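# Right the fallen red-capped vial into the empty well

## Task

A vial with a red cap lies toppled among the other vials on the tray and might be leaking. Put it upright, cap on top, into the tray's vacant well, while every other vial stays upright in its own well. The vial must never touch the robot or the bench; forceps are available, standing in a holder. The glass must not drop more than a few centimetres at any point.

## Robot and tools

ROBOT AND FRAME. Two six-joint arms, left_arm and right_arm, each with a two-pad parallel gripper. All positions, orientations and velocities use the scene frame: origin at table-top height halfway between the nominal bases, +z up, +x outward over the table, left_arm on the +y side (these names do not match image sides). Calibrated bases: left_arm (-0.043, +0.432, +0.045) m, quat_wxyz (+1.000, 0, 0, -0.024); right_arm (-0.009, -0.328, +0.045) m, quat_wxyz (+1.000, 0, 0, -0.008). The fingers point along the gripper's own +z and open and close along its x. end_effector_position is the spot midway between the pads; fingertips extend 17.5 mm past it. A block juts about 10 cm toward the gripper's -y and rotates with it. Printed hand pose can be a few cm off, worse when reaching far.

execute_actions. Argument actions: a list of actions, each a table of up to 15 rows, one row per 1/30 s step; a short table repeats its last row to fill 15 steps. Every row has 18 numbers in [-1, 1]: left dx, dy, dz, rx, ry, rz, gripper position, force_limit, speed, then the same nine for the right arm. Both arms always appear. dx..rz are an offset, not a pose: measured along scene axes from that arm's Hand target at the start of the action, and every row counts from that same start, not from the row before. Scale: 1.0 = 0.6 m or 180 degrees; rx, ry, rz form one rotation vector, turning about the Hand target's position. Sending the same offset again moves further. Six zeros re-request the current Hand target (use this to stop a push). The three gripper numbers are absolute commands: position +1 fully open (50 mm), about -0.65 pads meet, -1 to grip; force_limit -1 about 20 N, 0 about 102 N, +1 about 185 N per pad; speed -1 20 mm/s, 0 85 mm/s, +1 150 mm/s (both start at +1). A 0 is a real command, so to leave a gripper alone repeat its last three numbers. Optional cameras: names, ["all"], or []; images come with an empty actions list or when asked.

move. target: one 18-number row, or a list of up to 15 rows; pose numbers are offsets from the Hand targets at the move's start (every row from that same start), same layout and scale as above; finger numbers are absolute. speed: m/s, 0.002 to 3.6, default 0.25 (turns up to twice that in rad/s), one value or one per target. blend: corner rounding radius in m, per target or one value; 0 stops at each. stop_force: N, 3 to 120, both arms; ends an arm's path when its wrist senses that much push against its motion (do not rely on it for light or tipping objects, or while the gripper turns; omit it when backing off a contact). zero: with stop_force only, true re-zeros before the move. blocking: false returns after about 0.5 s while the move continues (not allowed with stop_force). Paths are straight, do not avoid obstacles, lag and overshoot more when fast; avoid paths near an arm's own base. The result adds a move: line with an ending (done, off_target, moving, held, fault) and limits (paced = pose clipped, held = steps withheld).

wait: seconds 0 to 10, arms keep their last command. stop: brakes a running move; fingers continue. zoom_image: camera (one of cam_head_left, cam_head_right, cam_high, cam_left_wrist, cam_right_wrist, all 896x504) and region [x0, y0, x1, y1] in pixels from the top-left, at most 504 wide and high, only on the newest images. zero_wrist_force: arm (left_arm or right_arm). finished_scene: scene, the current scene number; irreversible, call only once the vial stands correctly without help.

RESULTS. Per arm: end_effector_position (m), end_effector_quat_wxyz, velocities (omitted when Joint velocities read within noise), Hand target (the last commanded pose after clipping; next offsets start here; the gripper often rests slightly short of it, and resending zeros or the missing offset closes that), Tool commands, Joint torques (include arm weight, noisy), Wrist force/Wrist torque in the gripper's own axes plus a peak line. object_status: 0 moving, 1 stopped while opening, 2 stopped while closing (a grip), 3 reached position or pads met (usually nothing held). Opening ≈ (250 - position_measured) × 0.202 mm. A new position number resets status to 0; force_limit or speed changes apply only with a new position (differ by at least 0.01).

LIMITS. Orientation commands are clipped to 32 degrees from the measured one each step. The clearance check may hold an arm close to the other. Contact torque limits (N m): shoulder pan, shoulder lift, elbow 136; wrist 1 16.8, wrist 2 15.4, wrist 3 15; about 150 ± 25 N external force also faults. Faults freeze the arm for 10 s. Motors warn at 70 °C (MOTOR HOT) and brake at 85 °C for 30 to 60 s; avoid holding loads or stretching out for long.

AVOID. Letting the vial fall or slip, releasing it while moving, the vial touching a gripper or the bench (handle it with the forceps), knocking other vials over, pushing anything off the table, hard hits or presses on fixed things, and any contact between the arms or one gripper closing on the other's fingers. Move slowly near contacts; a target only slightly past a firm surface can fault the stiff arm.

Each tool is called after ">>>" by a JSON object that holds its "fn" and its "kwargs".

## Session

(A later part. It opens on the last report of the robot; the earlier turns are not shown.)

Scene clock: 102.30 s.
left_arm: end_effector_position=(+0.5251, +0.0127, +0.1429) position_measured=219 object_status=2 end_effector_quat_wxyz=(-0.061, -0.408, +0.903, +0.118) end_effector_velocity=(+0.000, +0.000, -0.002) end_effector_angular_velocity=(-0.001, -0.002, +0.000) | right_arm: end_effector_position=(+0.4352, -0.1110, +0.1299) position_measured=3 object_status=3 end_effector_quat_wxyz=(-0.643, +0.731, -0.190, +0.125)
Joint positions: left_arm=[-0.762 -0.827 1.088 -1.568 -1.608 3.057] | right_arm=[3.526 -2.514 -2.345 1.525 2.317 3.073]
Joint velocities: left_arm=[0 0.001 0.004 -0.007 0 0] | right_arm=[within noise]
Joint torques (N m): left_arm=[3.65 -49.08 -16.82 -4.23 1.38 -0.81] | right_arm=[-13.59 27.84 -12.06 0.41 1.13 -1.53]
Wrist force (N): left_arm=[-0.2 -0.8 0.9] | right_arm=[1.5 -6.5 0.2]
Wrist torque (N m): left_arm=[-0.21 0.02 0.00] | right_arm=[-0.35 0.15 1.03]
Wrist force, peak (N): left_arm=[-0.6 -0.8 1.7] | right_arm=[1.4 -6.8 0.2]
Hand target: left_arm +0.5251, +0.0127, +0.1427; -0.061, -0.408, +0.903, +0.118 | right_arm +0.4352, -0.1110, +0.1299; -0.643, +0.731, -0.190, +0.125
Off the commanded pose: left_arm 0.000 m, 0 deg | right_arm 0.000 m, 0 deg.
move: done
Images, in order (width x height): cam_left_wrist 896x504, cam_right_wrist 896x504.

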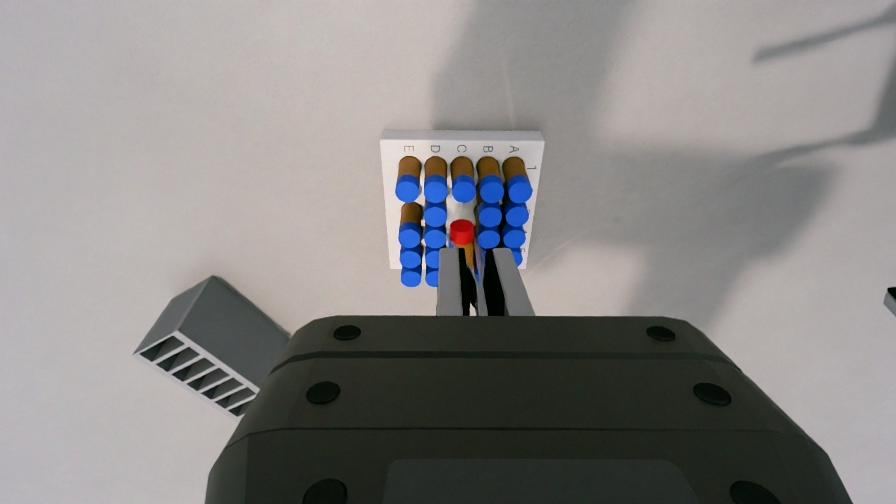

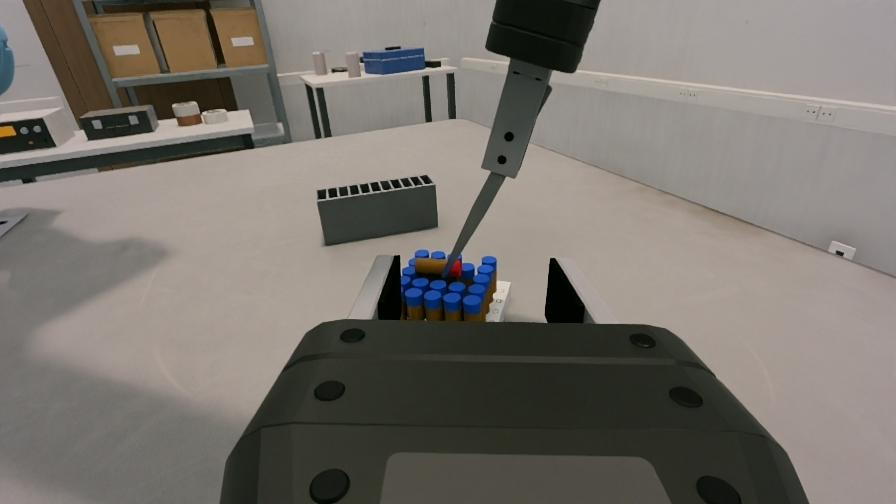

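>>> {"fn": "move", "kwargs": {"target": [0,0,0.0817,0,0,0,-1,-1,-1,0,0,0,0,0,0,1,1,1], "speed": 0.06, "cameras": ["cam_left_wrist","cam_right_wrist"]}}

>>> {"fn": "zoom_image", "kwargs": {"camera": "cam_right_wrist", "region": [390, 170, 530, 310]}}

Scene clock: 109.00 s.
left_arm: end_effector_position=(+0.5251, +0.0127, +0.1918) position_measured=219 object_status=2 end_effector_quat_wxyz=(-0.061, -0.408, +0.903, +0.118) | right_arm: end_effector_position=(+0.4352, -0.1110, +0.1299) position_measured=3 object_status=3 end_effector_quat_wxyz=(-0.643, +0.731, -0.190, +0.125)
Joint positions: left_arm=[-0.762 -0.855 1.008 -1.46 -1.608 3.057] | right_arm=[3.526 -2.514 -2.345 1.525 2.317 3.073]
Joint torques (N m): left_arm=[-1.27 -44.49 -17.11 -4.39 1.35 -1.28] | right_arm=[-12.96 29.13 -12.77 0.49 1.2 -1.49]
Wrist force (N): left_arm=[-0.7 -0.6 0.9] | right_arm=[1.8 -6.4 0.1]
Wrist torque (N m): left_arm=[-0.16 0.09 -0.01] | right_arm=[-0.35 0.10 1.03]
Wrist force, peak (N): left_arm=[-0.6 -0.8 2.6] | right_arm=[1.4 -6.8 0.3]
Hand target: left_arm +0.5251, +0.0127, +0.1917; -0.061, -0.408, +0.903, +0.118 | right_arm +0.4352, -0.1110, +0.1299; -0.643, +0.731, -0.190, +0.125
Off the commanded pose: left_arm 0.000 m, 0 deg | right_arm 0.000 m, 0 deg.
move: done
Images, in order (width x height): cam_left_wrist 896x504, cam_right_wrist 896x504.

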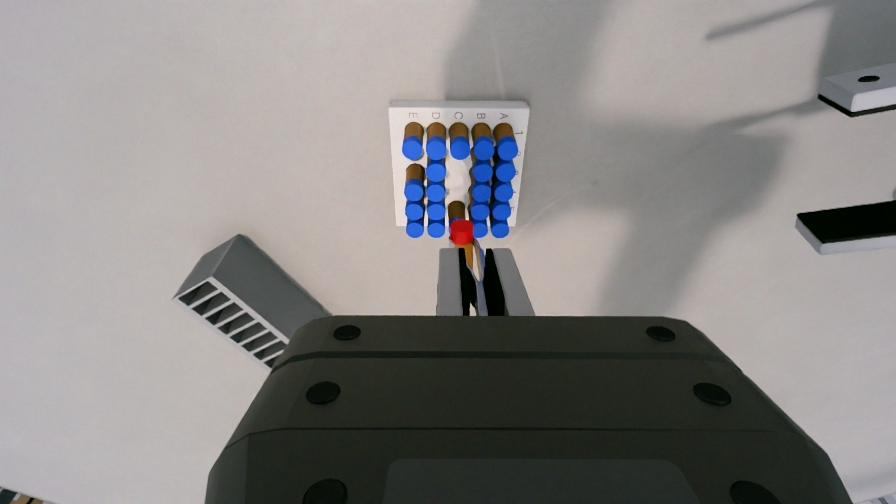

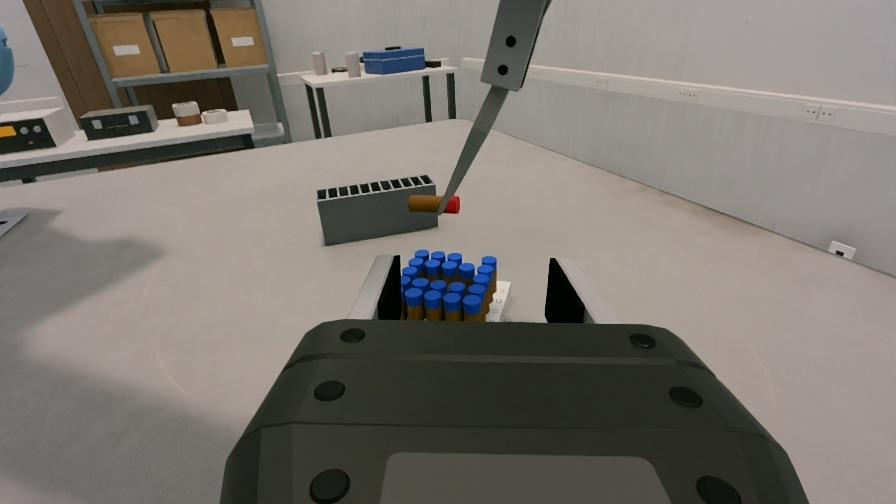

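Scaled by 3.600 from the camera's 896x504 image, which has a finer 1280x720 frame.

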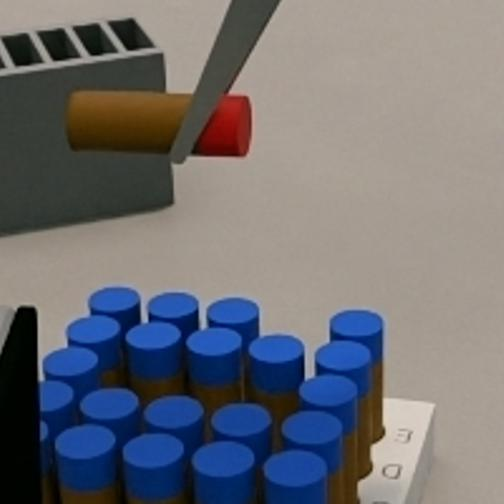

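>>> {"fn": "move", "kwargs": {"target": [[-0.0668,0.0565,0.0125,-0.1098,-0.1253,0,-1,-1,-1,0,0,0,0,0,0,1,1,1],[-0.1278,0.1108,-0.0218,-0.2197,-0.2507,0,-1,-1,-1,0,0,0,0,0,0,1,1,1]], "speed": 0.1, "blend": 0.02, "cameras": ["cam_left_wrist","cam_right_wrist"]}}

>>> {"fn": "zoom_image", "kwargs": {"camera": "cam_right_wrist", "region": [390, 170, 530, 310]}}

Scene clock: 114.83 s.
left_arm: end_effector_position=(+0.4484, +0.0791, +0.1785) position_measured=219 object_status=2 end_effector_quat_wxyz=(+0.152, -0.378, +0.844, -0.349) | right_arm: end_effector_position=(+0.4352, -0.1110, +0.1299) position_measured=3 object_status=3 end_effector_quat_wxyz=(-0.643, +0.731, -0.190, +0.125)
Joint positions: left_arm=[-0.843 -1.305 2.279 -3.32 -1.463 3.023] | right_arm=[3.526 -2.514 -2.345 1.525 2.317 3.073]
Joint torques (N m): left_arm=[10.56 -42.04 -14.24 -6.17 -1.72 -0.35] | right_arm=[-13.24 28.67 -12.46 0.58 1.33 -1.54]
Wrist force (N): left_arm=[-0.1 0.1 -0.4] | right_arm=[1.7 -6.7 0.0]
Wrist torque (N m): left_arm=[0.02 0.02 -0.08] | right_arm=[-0.38 0.12 1.03]
Wrist force, peak (N): left_arm=[-0.5 -1.6 1.0] | right_arm=[1.5 -6.9 0.2]
Hand target: left_arm +0.4485, +0.0791, +0.1786; +0.152, -0.378, +0.844, -0.349 | right_arm +0.4352, -0.1110, +0.1299; -0.643, +0.731, -0.190, +0.125
Off the commanded pose: left_arm 0.000 m, 0 deg | right_arm 0.000 m, 0 deg.
move: done
Images, in order (width x height): cam_left_wrist 896x504, cam_right_wrist 896x504.

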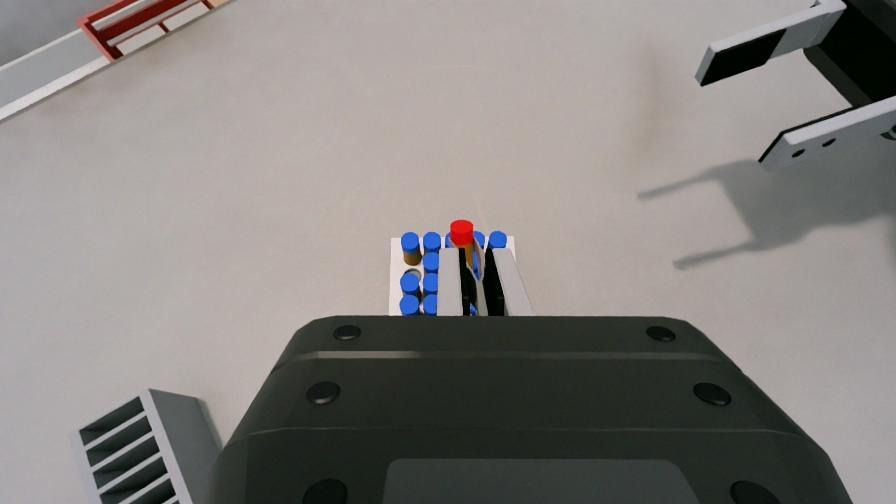

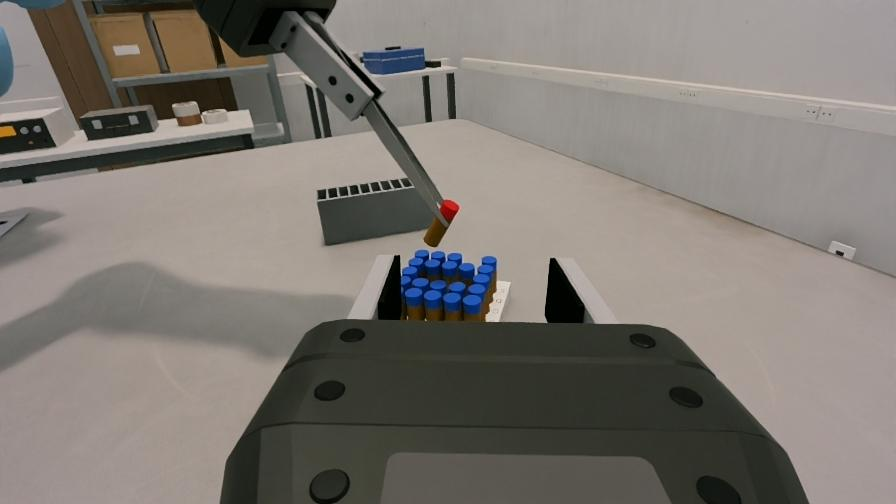

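Scaled by 3.600 from the camera's 896x504 image, which has a finer 1280x720 frame.

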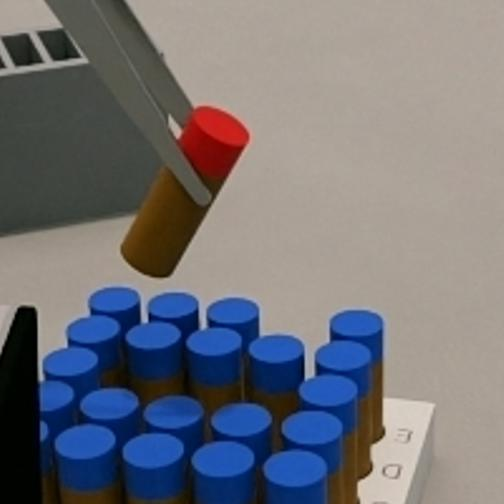

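>>> {"fn": "move", "kwargs": {"target": [-0.04,0.0358,-0.0718,-0.1098,-0.1253,0,-1,-1,-1,0,0,0,0,0,0,1,1,1], "speed": 0.1, "cameras": ["cam_left_wrist","cam_right_wrist","cam_high"]}}

>>> {"fn": "zoom_image", "kwargs": {"camera": "cam_right_wrist", "region": [390, 170, 530, 310]}}

>>> {"fn": "zoom_image", "kwargs": {"camera": "cam_left_wrist", "region": [370, 180, 550, 320]}}

Scene clock: 118.07 s.
left_arm: end_effector_position=(+0.4244, +0.1005, +0.1355) position_measured=219 object_status=2 end_effector_quat_wxyz=(+0.247, -0.323, +0.726, -0.555) | right_arm: end_effector_position=(+0.4352, -0.1110, +0.1299) position_measured=3 object_status=3 end_effector_quat_wxyz=(-0.643, +0.731, -0.190, +0.125)
Joint positions: left_arm=[-0.898 -0.754 2.424 -4.539 -1.365 3.085] | right_arm=[3.526 -2.514 -2.345 1.525 2.317 3.073]
Joint torques (N m): left_arm=[7.77 -31.18 5.96 -5.29 -1.74 -1.46] | right_arm=[-13.29 28.27 -11.62 0.46 0.97 -1.48]
Wrist force (N): left_arm=[0.1 0.3 -1.1] | right_arm=[1.6 -6.3 0.1]
Wrist torque (N m): left_arm=[0.20 -0.08 -0.26] | right_arm=[-0.32 0.14 1.03]
Wrist force, peak (N): left_arm=[0.0 1.0 -1.4] | right_arm=[1.4 -7.0 0.1]
Hand target: left_arm +0.4245, +0.1006, +0.1355; +0.247, -0.323, +0.726, -0.555 | right_arm +0.4352, -0.1110, +0.1299; -0.643, +0.731, -0.190, +0.125
Off the commanded pose: left_arm 0.000 m, 0 deg | right_arm 0.000 m, 0 deg.
move: done
Images, in order (width x height): cam_high 896x504, cam_left_wrist 896x504, cam_right_wrist 896x504.

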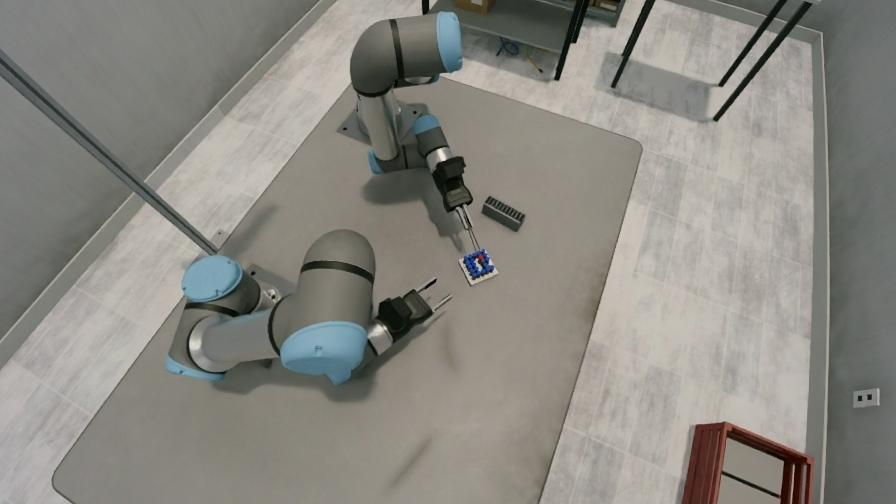

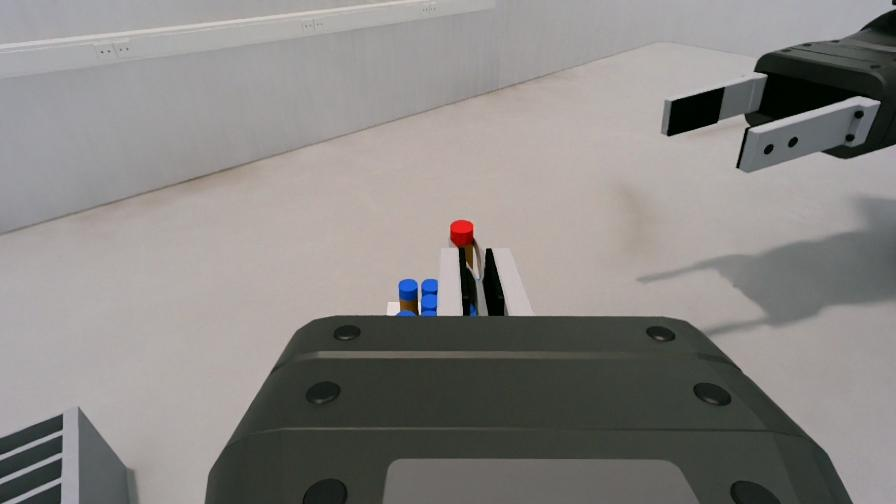

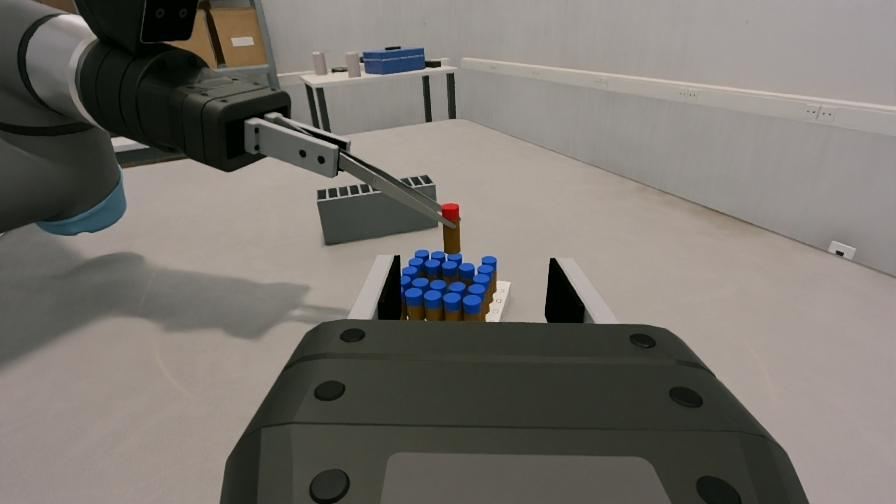

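Scaled by 3.600 from the camera's 896x504 image, which has a finer 1280x720 frame.

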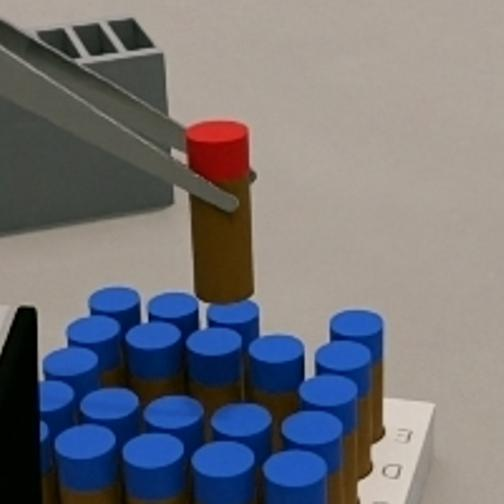

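Scaled by 2.800 from the camera's 896x504 image, which has a finer 1280x720 frame.

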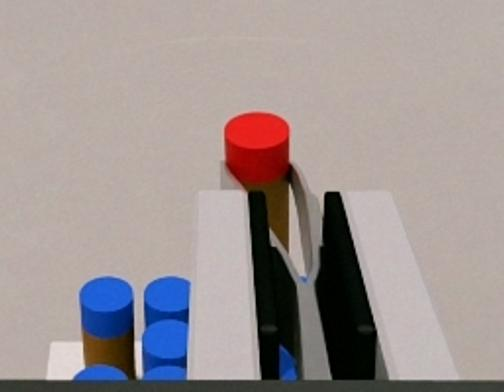

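>>> {"fn": "move", "kwargs": {"target": [0.0024,-0.0021,-0.0297,0.00915,0.01044,0,-1,-1,-1,0,0,0,0,0,0,1,1,1], "speed": 0.04, "cameras": ["cam_left_wrist","cam_right_wrist"]}}

>>> {"fn": "zoom_image", "kwargs": {"camera": "cam_right_wrist", "region": [390, 190, 530, 330]}}

>>> {"fn": "zoom_image", "kwargs": {"camera": "cam_left_wrist", "region": [370, 180, 550, 320]}}

Scene clock: 119.17 s.
left_arm: end_effector_position=(+0.4259, +0.0993, +0.1175) position_measured=219 object_status=2 end_effector_quat_wxyz=(+0.239, -0.329, +0.738, -0.539) end_effector_velocity=(+0.000, +0.001, +0.003) end_effector_angular_velocity=(-0.006, -0.005, +0.001) | right_arm: end_effector_position=(+0.4352, -0.1110, +0.1299) position_measured=3 object_status=3 end_effector_quat_wxyz=(-0.643, +0.731, -0.190, +0.125)
Joint positions: left_arm=[-0.894 -0.734 2.415 -4.506 -1.372 3.076] | right_arm=[3.526 -2.514 -2.345 1.525 2.317 3.073]
Joint velocities: left_arm=[0.002 -0.001 0.001 -0.007 0 0.001] | right_arm=[within noise]
Joint torques (N m): left_arm=[9.4 -48.19 5.15 -5.54 -0.07 0.68] | right_arm=[-13.44 29.24 -11.94 0.26 1.21 -1.55]
Wrist force (N): left_arm=[0.2 0.2 -1.2] | right_arm=[1.8 -6.6 0.0]
Wrist torque (N m): left_arm=[0.17 -0.09 -0.24] | right_arm=[-0.36 0.11 1.03]
Wrist force, peak (N): left_arm=[0.2 0.4 -1.7] | right_arm=[1.6 -6.7 0.3]
Hand target: left_arm +0.4259, +0.0994, +0.1177; +0.240, -0.328, +0.738, -0.539 | right_arm +0.4352, -0.1110, +0.1299; -0.643, +0.731, -0.190, +0.125
Off the commanded pose: left_arm 0.000 m, 0 deg | right_arm 0.000 m, 0 deg.
move: done
Images, in order (width x height): cam_left_wrist 896x504, cam_right_wrist 896x504.

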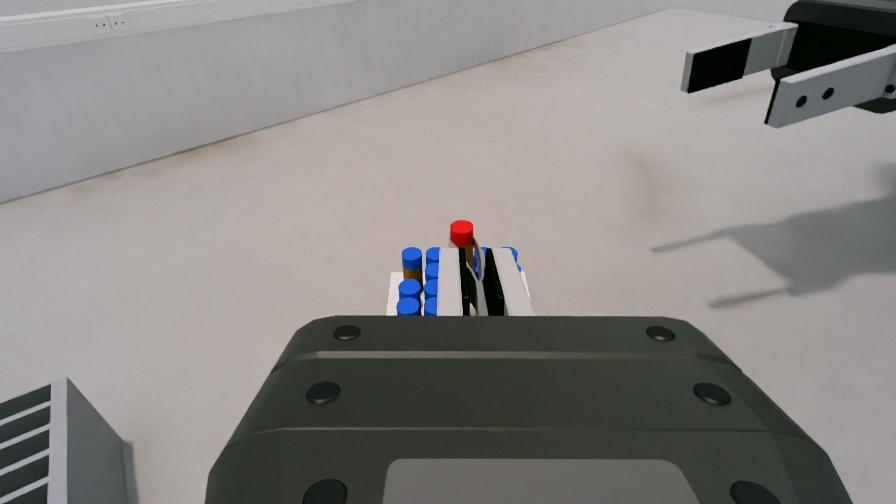

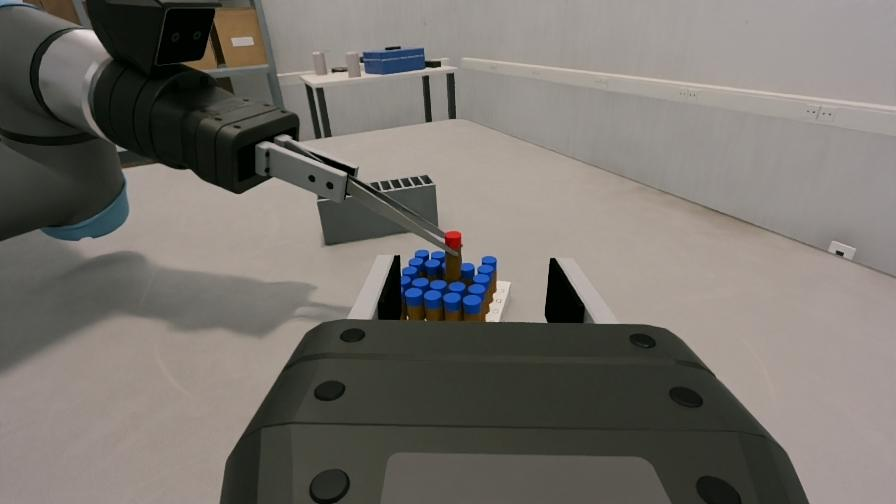

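Scaled by 3.600 from the camera's 896x504 image, which has a finer 1280x720 frame.

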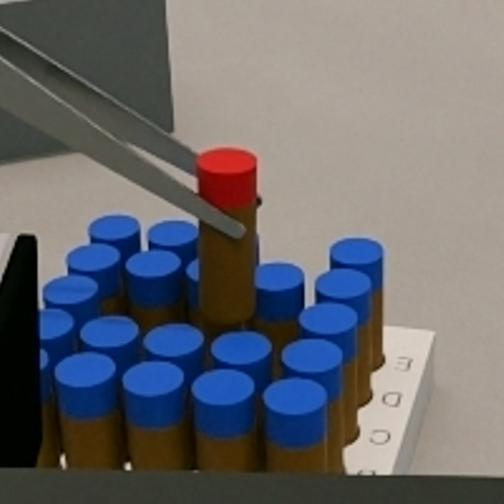

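Scaled by 2.800 from the camera's 896x504 image, which has a finer 1280x720 frame.

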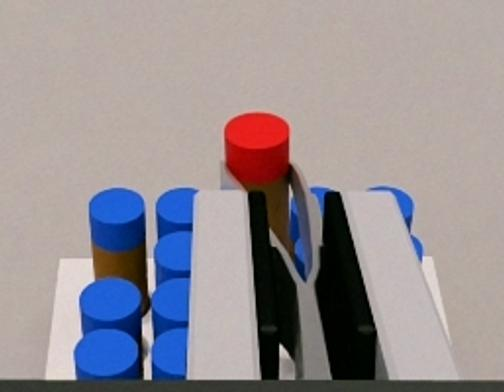

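>>> {"fn": "move", "kwargs": {"target": [0,0,-0.025,0,0,0,-1,-1,-1,0,0,0,0,0,0,1,1,1], "speed": 0.04, "stop_force": 4, "cameras": ["cam_left_wrist","cam_right_wrist"]}}

>>> {"fn": "zoom_image", "kwargs": {"camera": "cam_right_wrist", "region": [390, 210, 510, 330]}}

>>> {"fn": "zoom_image", "kwargs": {"camera": "cam_left_wrist", "region": [390, 190, 530, 320]}}

Scene clock: 121.50 s.
left_arm: end_effector_position=(+0.4259, +0.0994, +0.1027) position_measured=219 object_status=2 end_effector_quat_wxyz=(+0.240, -0.328, +0.738, -0.539) | right_arm: end_effector_position=(+0.4352, -0.1110, +0.1299) position_measured=3 object_status=3 end_effector_quat_wxyz=(-0.643, +0.731, -0.190, +0.125)
Joint positions: left_arm=[-0.894 -0.682 2.4 -4.544 -1.372 3.077] | right_arm=[3.526 -2.514 -2.345 1.525 2.317 3.073]
Joint torques (N m): left_arm=[-10.95 -48.42 7.38 -0.97 1.41 0.59] | right_arm=[-13.84 29.98 -11.35 0.36 1.21 -1.78]
Wrist force (N): left_arm=[0.3 0.3 -1.3] | right_arm=[1.6 -6.1 0.0]
Wrist torque (N m): left_arm=[0.19 -0.10 -0.25] | right_arm=[-0.29 0.13 1.04]
Wrist force, peak (N): left_arm=[0.1 -0.9 -1.4] | right_arm=[1.8 -6.7 0.1]
Hand target: left_arm +0.4259, +0.0994, +0.1027; +0.240, -0.328, +0.738, -0.539 | right_arm +0.4352, -0.1110, +0.1299; -0.643, +0.731, -0.190, +0.125
Off the commanded pose: left_arm 0.000 m, 0 deg | right_arm 0.000 m, 0 deg.
move: done
Images, in order (width x height): cam_left_wrist 896x504, cam_right_wrist 896x504.

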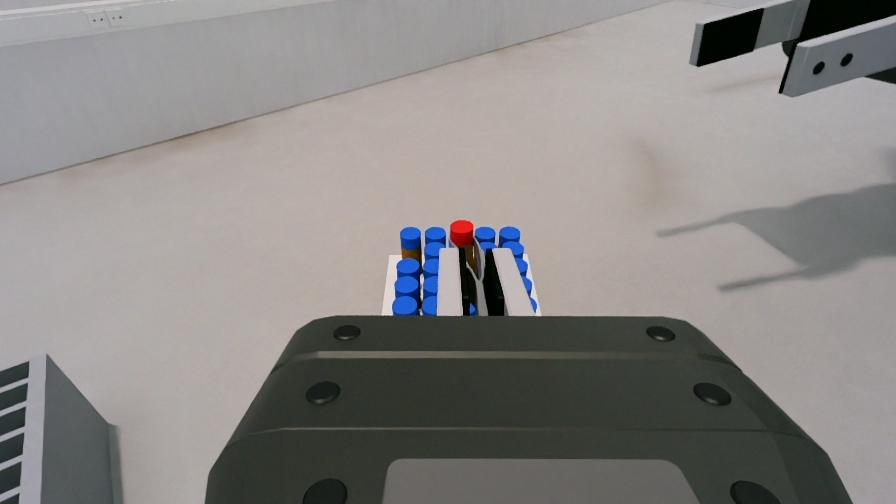

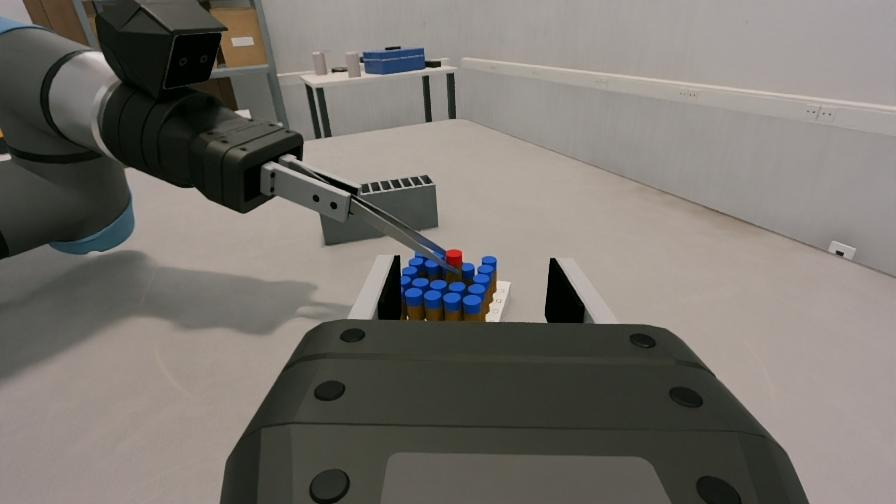

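Scaled by 4.200 from the camera's 896x504 image, which has a finer 1280x720 frame.

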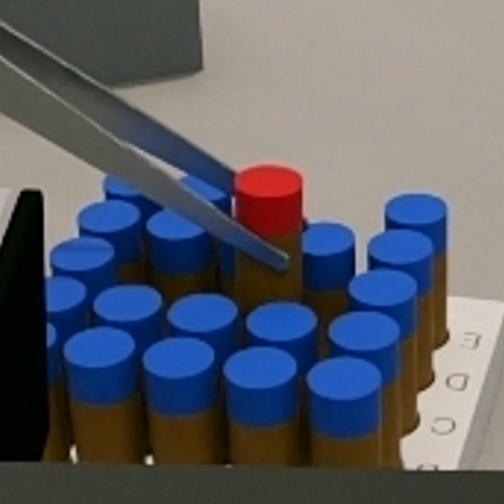

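Scaled by 3.600 from the camera's 896x504 image, which has a finer 1280x720 frame.

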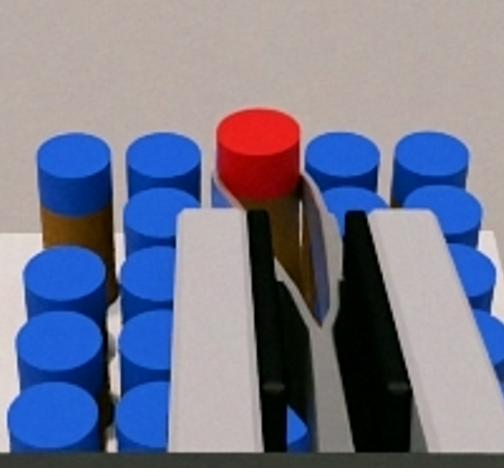

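>>> {"fn": "move", "kwargs": {"target": [-0.0014,0.0001,-0.0167,0,0,0,-1,-1,-1,0,0,0,0,0,0,1,1,1], "speed": 0.03, "stop_force": 4, "cameras": ["cam_left_wrist","cam_right_wrist"]}}

>>> {"fn": "zoom_image", "kwargs": {"camera": "cam_right_wrist", "region": [390, 210, 510, 330]}}

>>> {"fn": "zoom_image", "kwargs": {"camera": "cam_left_wrist", "region": [390, 190, 530, 320]}}

Scene clock: 123.13 s.
left_arm: end_effector_position=(+0.4250, +0.0994, +0.0927) position_measured=219 object_status=2 end_effector_quat_wxyz=(+0.240, -0.328, +0.738, -0.539) | right_arm: end_effector_position=(+0.4352, -0.1110, +0.1299) position_measured=3 object_status=3 end_effector_quat_wxyz=(-0.643, +0.731, -0.190, +0.125)
Joint positions: left_arm=[-0.896 -0.647 2.391 -4.569 -1.369 3.076] | right_arm=[3.526 -2.514 -2.345 1.525 2.317 3.073]
Joint torques (N m): left_arm=[-3.33 -49.07 8.43 -1.06 -0.67 -0.45] | right_arm=[-13.88 28.41 -13.59 0.55 1.13 -1.4]
Wrist force (N): left_arm=[0.4 0.4 -1.3] | right_arm=[1.6 -6.3 0.1]
Wrist torque (N m): left_arm=[0.21 -0.12 -0.24] | right_arm=[-0.32 0.14 1.03]
Wrist force, peak (N): left_arm=[0.4 0.1 -1.4] | right_arm=[1.8 -6.7 0.2]
Hand target: left_arm +0.4251, +0.0994, +0.0927; +0.240, -0.328, +0.738, -0.539 | right_arm +0.4352, -0.1110, +0.1299; -0.643, +0.731, -0.190, +0.125
Off the commanded pose: left_arm 0.000 m, 0 deg | right_arm 0.000 m, 0 deg.
move: done
Images, in order (width x height): cam_left_wrist 896x504, cam_right_wrist 896x504.

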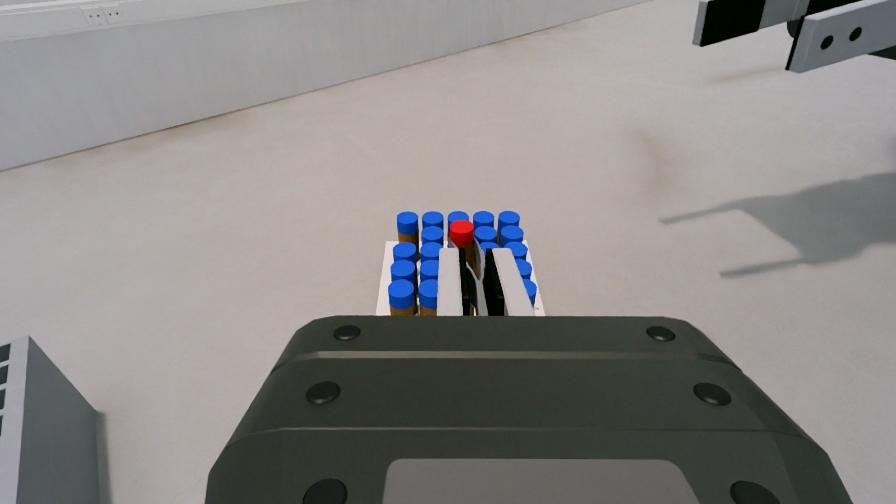

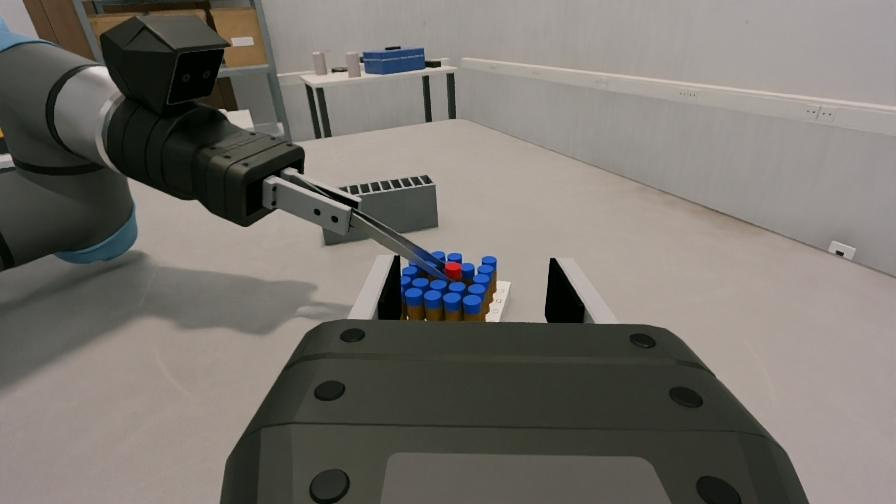

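Scaled by 4.200 from the camera's 896x504 image, which has a finer 1280x720 frame.

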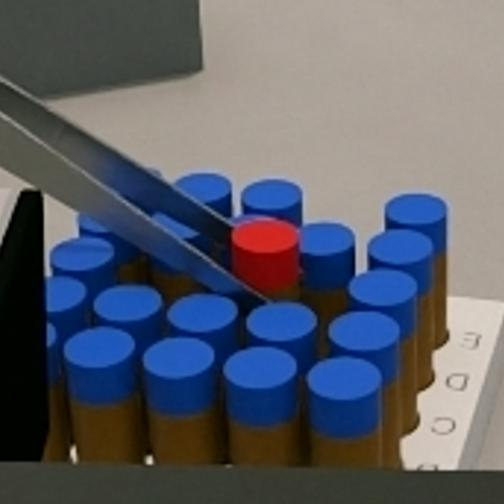

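Scaled by 3.600 from the camera's 896x504 image, which has a finer 1280x720 frame.

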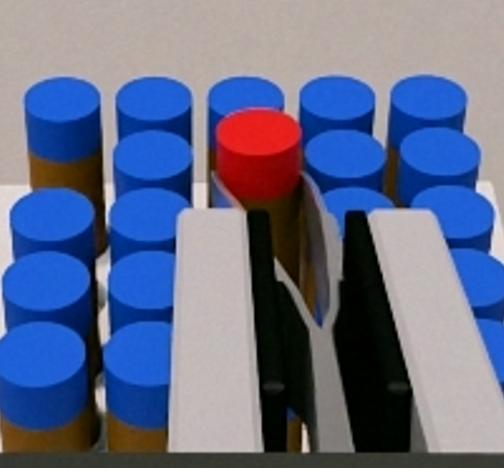

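>>> {"fn": "move", "kwargs": {"target": [-0.0009,0.0015,-0.004,0,0,0,-1,-1,-1,0,0,0,0,0,0,1,1,1], "speed": 0.01, "stop_force": 3, "cameras": ["cam_left_wrist","cam_right_wrist"]}}

>>> {"fn": "zoom_image", "kwargs": {"camera": "cam_right_wrist", "region": [390, 210, 510, 330]}}

>>> {"fn": "zoom_image", "kwargs": {"camera": "cam_left_wrist", "region": [390, 190, 530, 320]}}

Scene clock: 124.70 s.
left_arm: end_effector_position=(+0.4245, +0.1003, +0.0902) position_measured=219 object_status=2 end_effector_quat_wxyz=(+0.240, -0.328, +0.738, -0.539) | right_arm: end_effector_position=(+0.4352, -0.1110, +0.1299) position_measured=3 object_status=3 end_effector_quat_wxyz=(-0.643, +0.731, -0.190, +0.125)
Joint positions: left_arm=[-0.896 -0.638 2.391 -4.578 -1.37 3.076] | right_arm=[3.526 -2.514 -2.345 1.525 2.317 3.073]
Joint torques (N m): left_arm=[13.97 -48.81 -5.3 -1.17 -1.45 1.42] | right_arm=[-13.93 27.91 -12.63 0.21 1.11 -1.5]
Wrist force (N): left_arm=[0.2 0.4 -1.2] | right_arm=[2.0 -6.6 0.2]
Wrist torque (N m): left_arm=[0.21 -0.08 -0.24] | right_arm=[-0.37 0.08 1.03]
Wrist force, peak (N): left_arm=[0.3 0.2 -1.5] | right_arm=[1.6 -6.8 0.3]
Hand target: left_arm +0.4245, +0.1003, +0.0903; +0.240, -0.328, +0.738, -0.539 | right_arm +0.4352, -0.1110, +0.1299; -0.643, +0.731, -0.190, +0.125
Off the commanded pose: left_arm 0.000 m, 0 deg | right_arm 0.000 m, 0 deg.
move: done
Images, in order (width x height): cam_left_wrist 896x504, cam_right_wrist 896x504.

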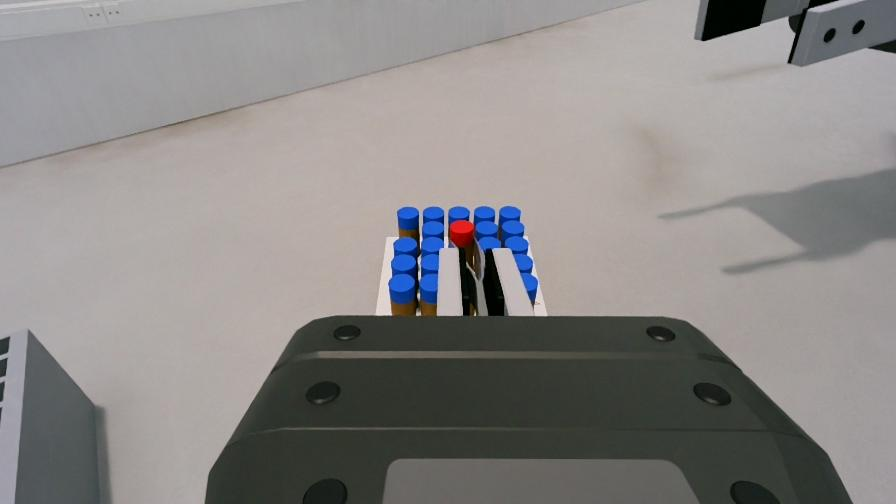

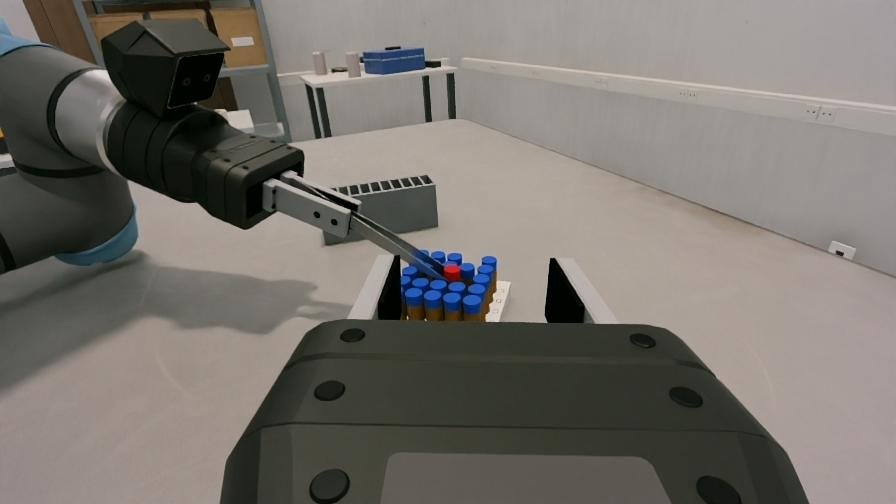

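Scaled by 4.200 from the camera's 896x504 image, which has a finer 1280x720 frame.

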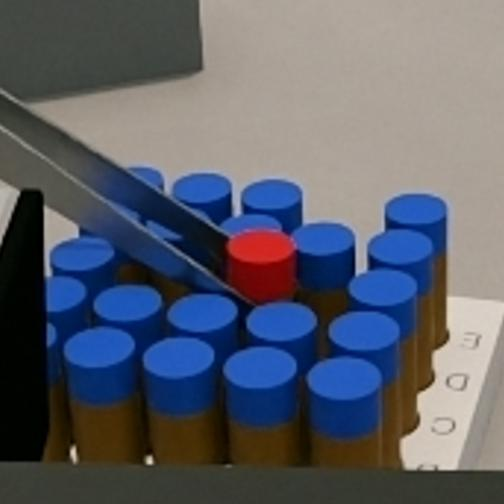

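Scaled by 3.600 from the camera's 896x504 image, which has a finer 1280x720 frame.

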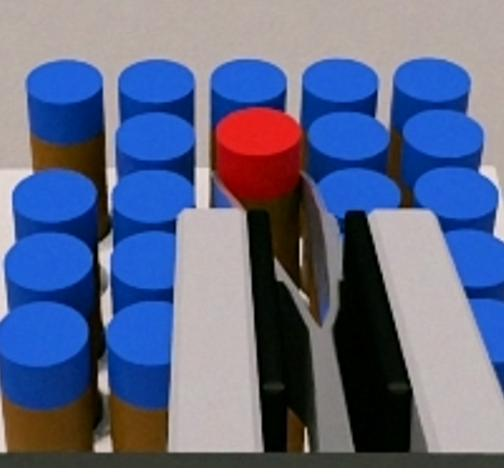

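>>> {"fn": "move", "kwargs": {"target": [0,0,-0.0033,0,0,0,-1,-1,-1,0,0,0,0,0,0,1,1,1], "speed": 0.005, "stop_force": 3, "cameras": ["cam_left_wrist","cam_right_wrist"]}}

>>> {"fn": "zoom_image", "kwargs": {"camera": "cam_right_wrist", "region": [390, 210, 510, 330]}}

>>> {"fn": "zoom_image", "kwargs": {"camera": "cam_left_wrist", "region": [390, 190, 530, 320]}}

Scene clock: 126.00 s.
left_arm: end_effector_position=(+0.4245, +0.1003, +0.0883) position_measured=219 object_status=2 end_effector_quat_wxyz=(+0.240, -0.328, +0.738, -0.539) | right_arm: end_effector_position=(+0.4352, -0.1110, +0.1299) position_measured=3 object_status=3 end_effector_quat_wxyz=(-0.643, +0.731, -0.190, +0.125)
Joint positions: left_arm=[-0.896 -0.631 2.388 -4.582 -1.37 3.076] | right_arm=[3.526 -2.514 -2.345 1.525 2.317 3.073]
Joint torques (N m): left_arm=[14.02 -45 3.31 -1.55 -0.66 1.33] | right_arm=[-13.53 30.12 -13.22 0.37 1.2 -1.55]
Wrist force (N): left_arm=[0.5 -0.4 -1.6] | right_arm=[1.6 -6.7 -0.2]
Wrist torque (N m): left_arm=[0.19 -0.13 -0.24] | right_arm=[-0.40 0.14 1.04]
Wrist force, peak (N): left_arm=[0.5 -0.4 -1.6] | right_arm=[1.8 -6.8 0.1]
Hand target: left_arm +0.4245, +0.1003, +0.0883; +0.240, -0.328, +0.738, -0.539 | right_arm +0.4352, -0.1110, +0.1299; -0.643, +0.731, -0.190, +0.125
Off the commanded pose: left_arm 0.000 m, 0 deg | right_arm 0.000 m, 0 deg.
move: done
Images, in order (width x height): cam_left_wrist 896x504, cam_right_wrist 896x504.

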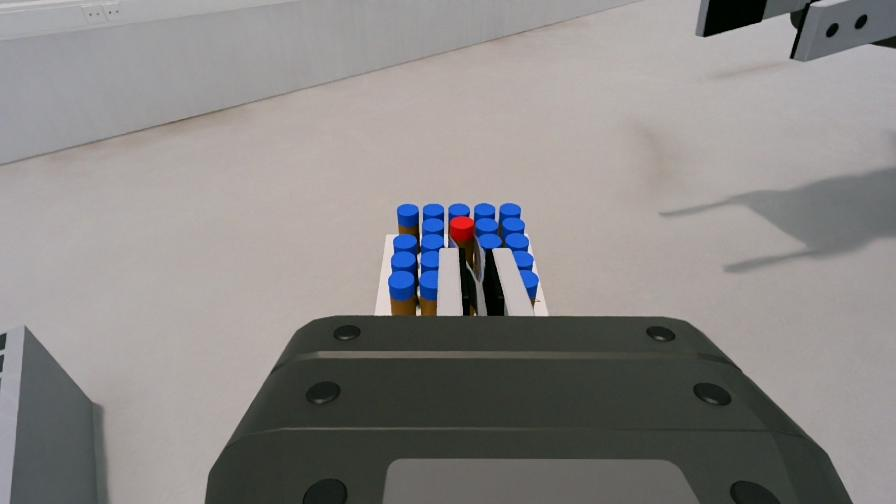

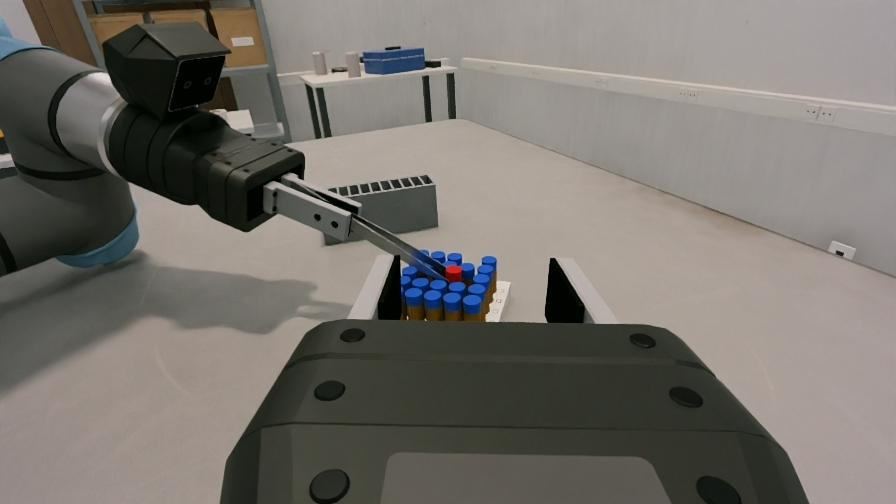

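Scaled by 4.200 from the camera's 896x504 image, which has a finer 1280x720 frame.

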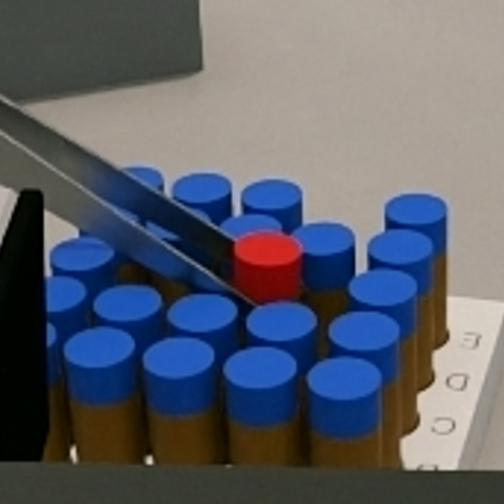

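Scaled by 3.600 from the camera's 896x504 image, which has a finer 1280x720 frame.

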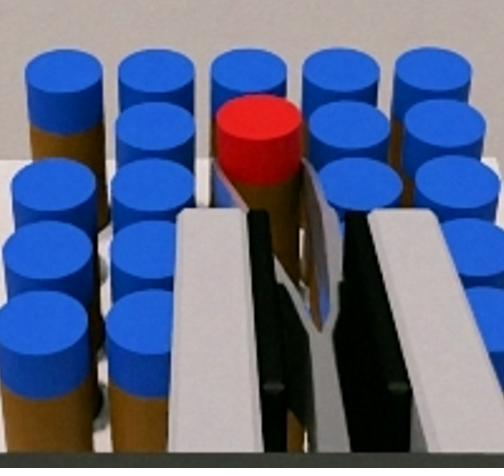

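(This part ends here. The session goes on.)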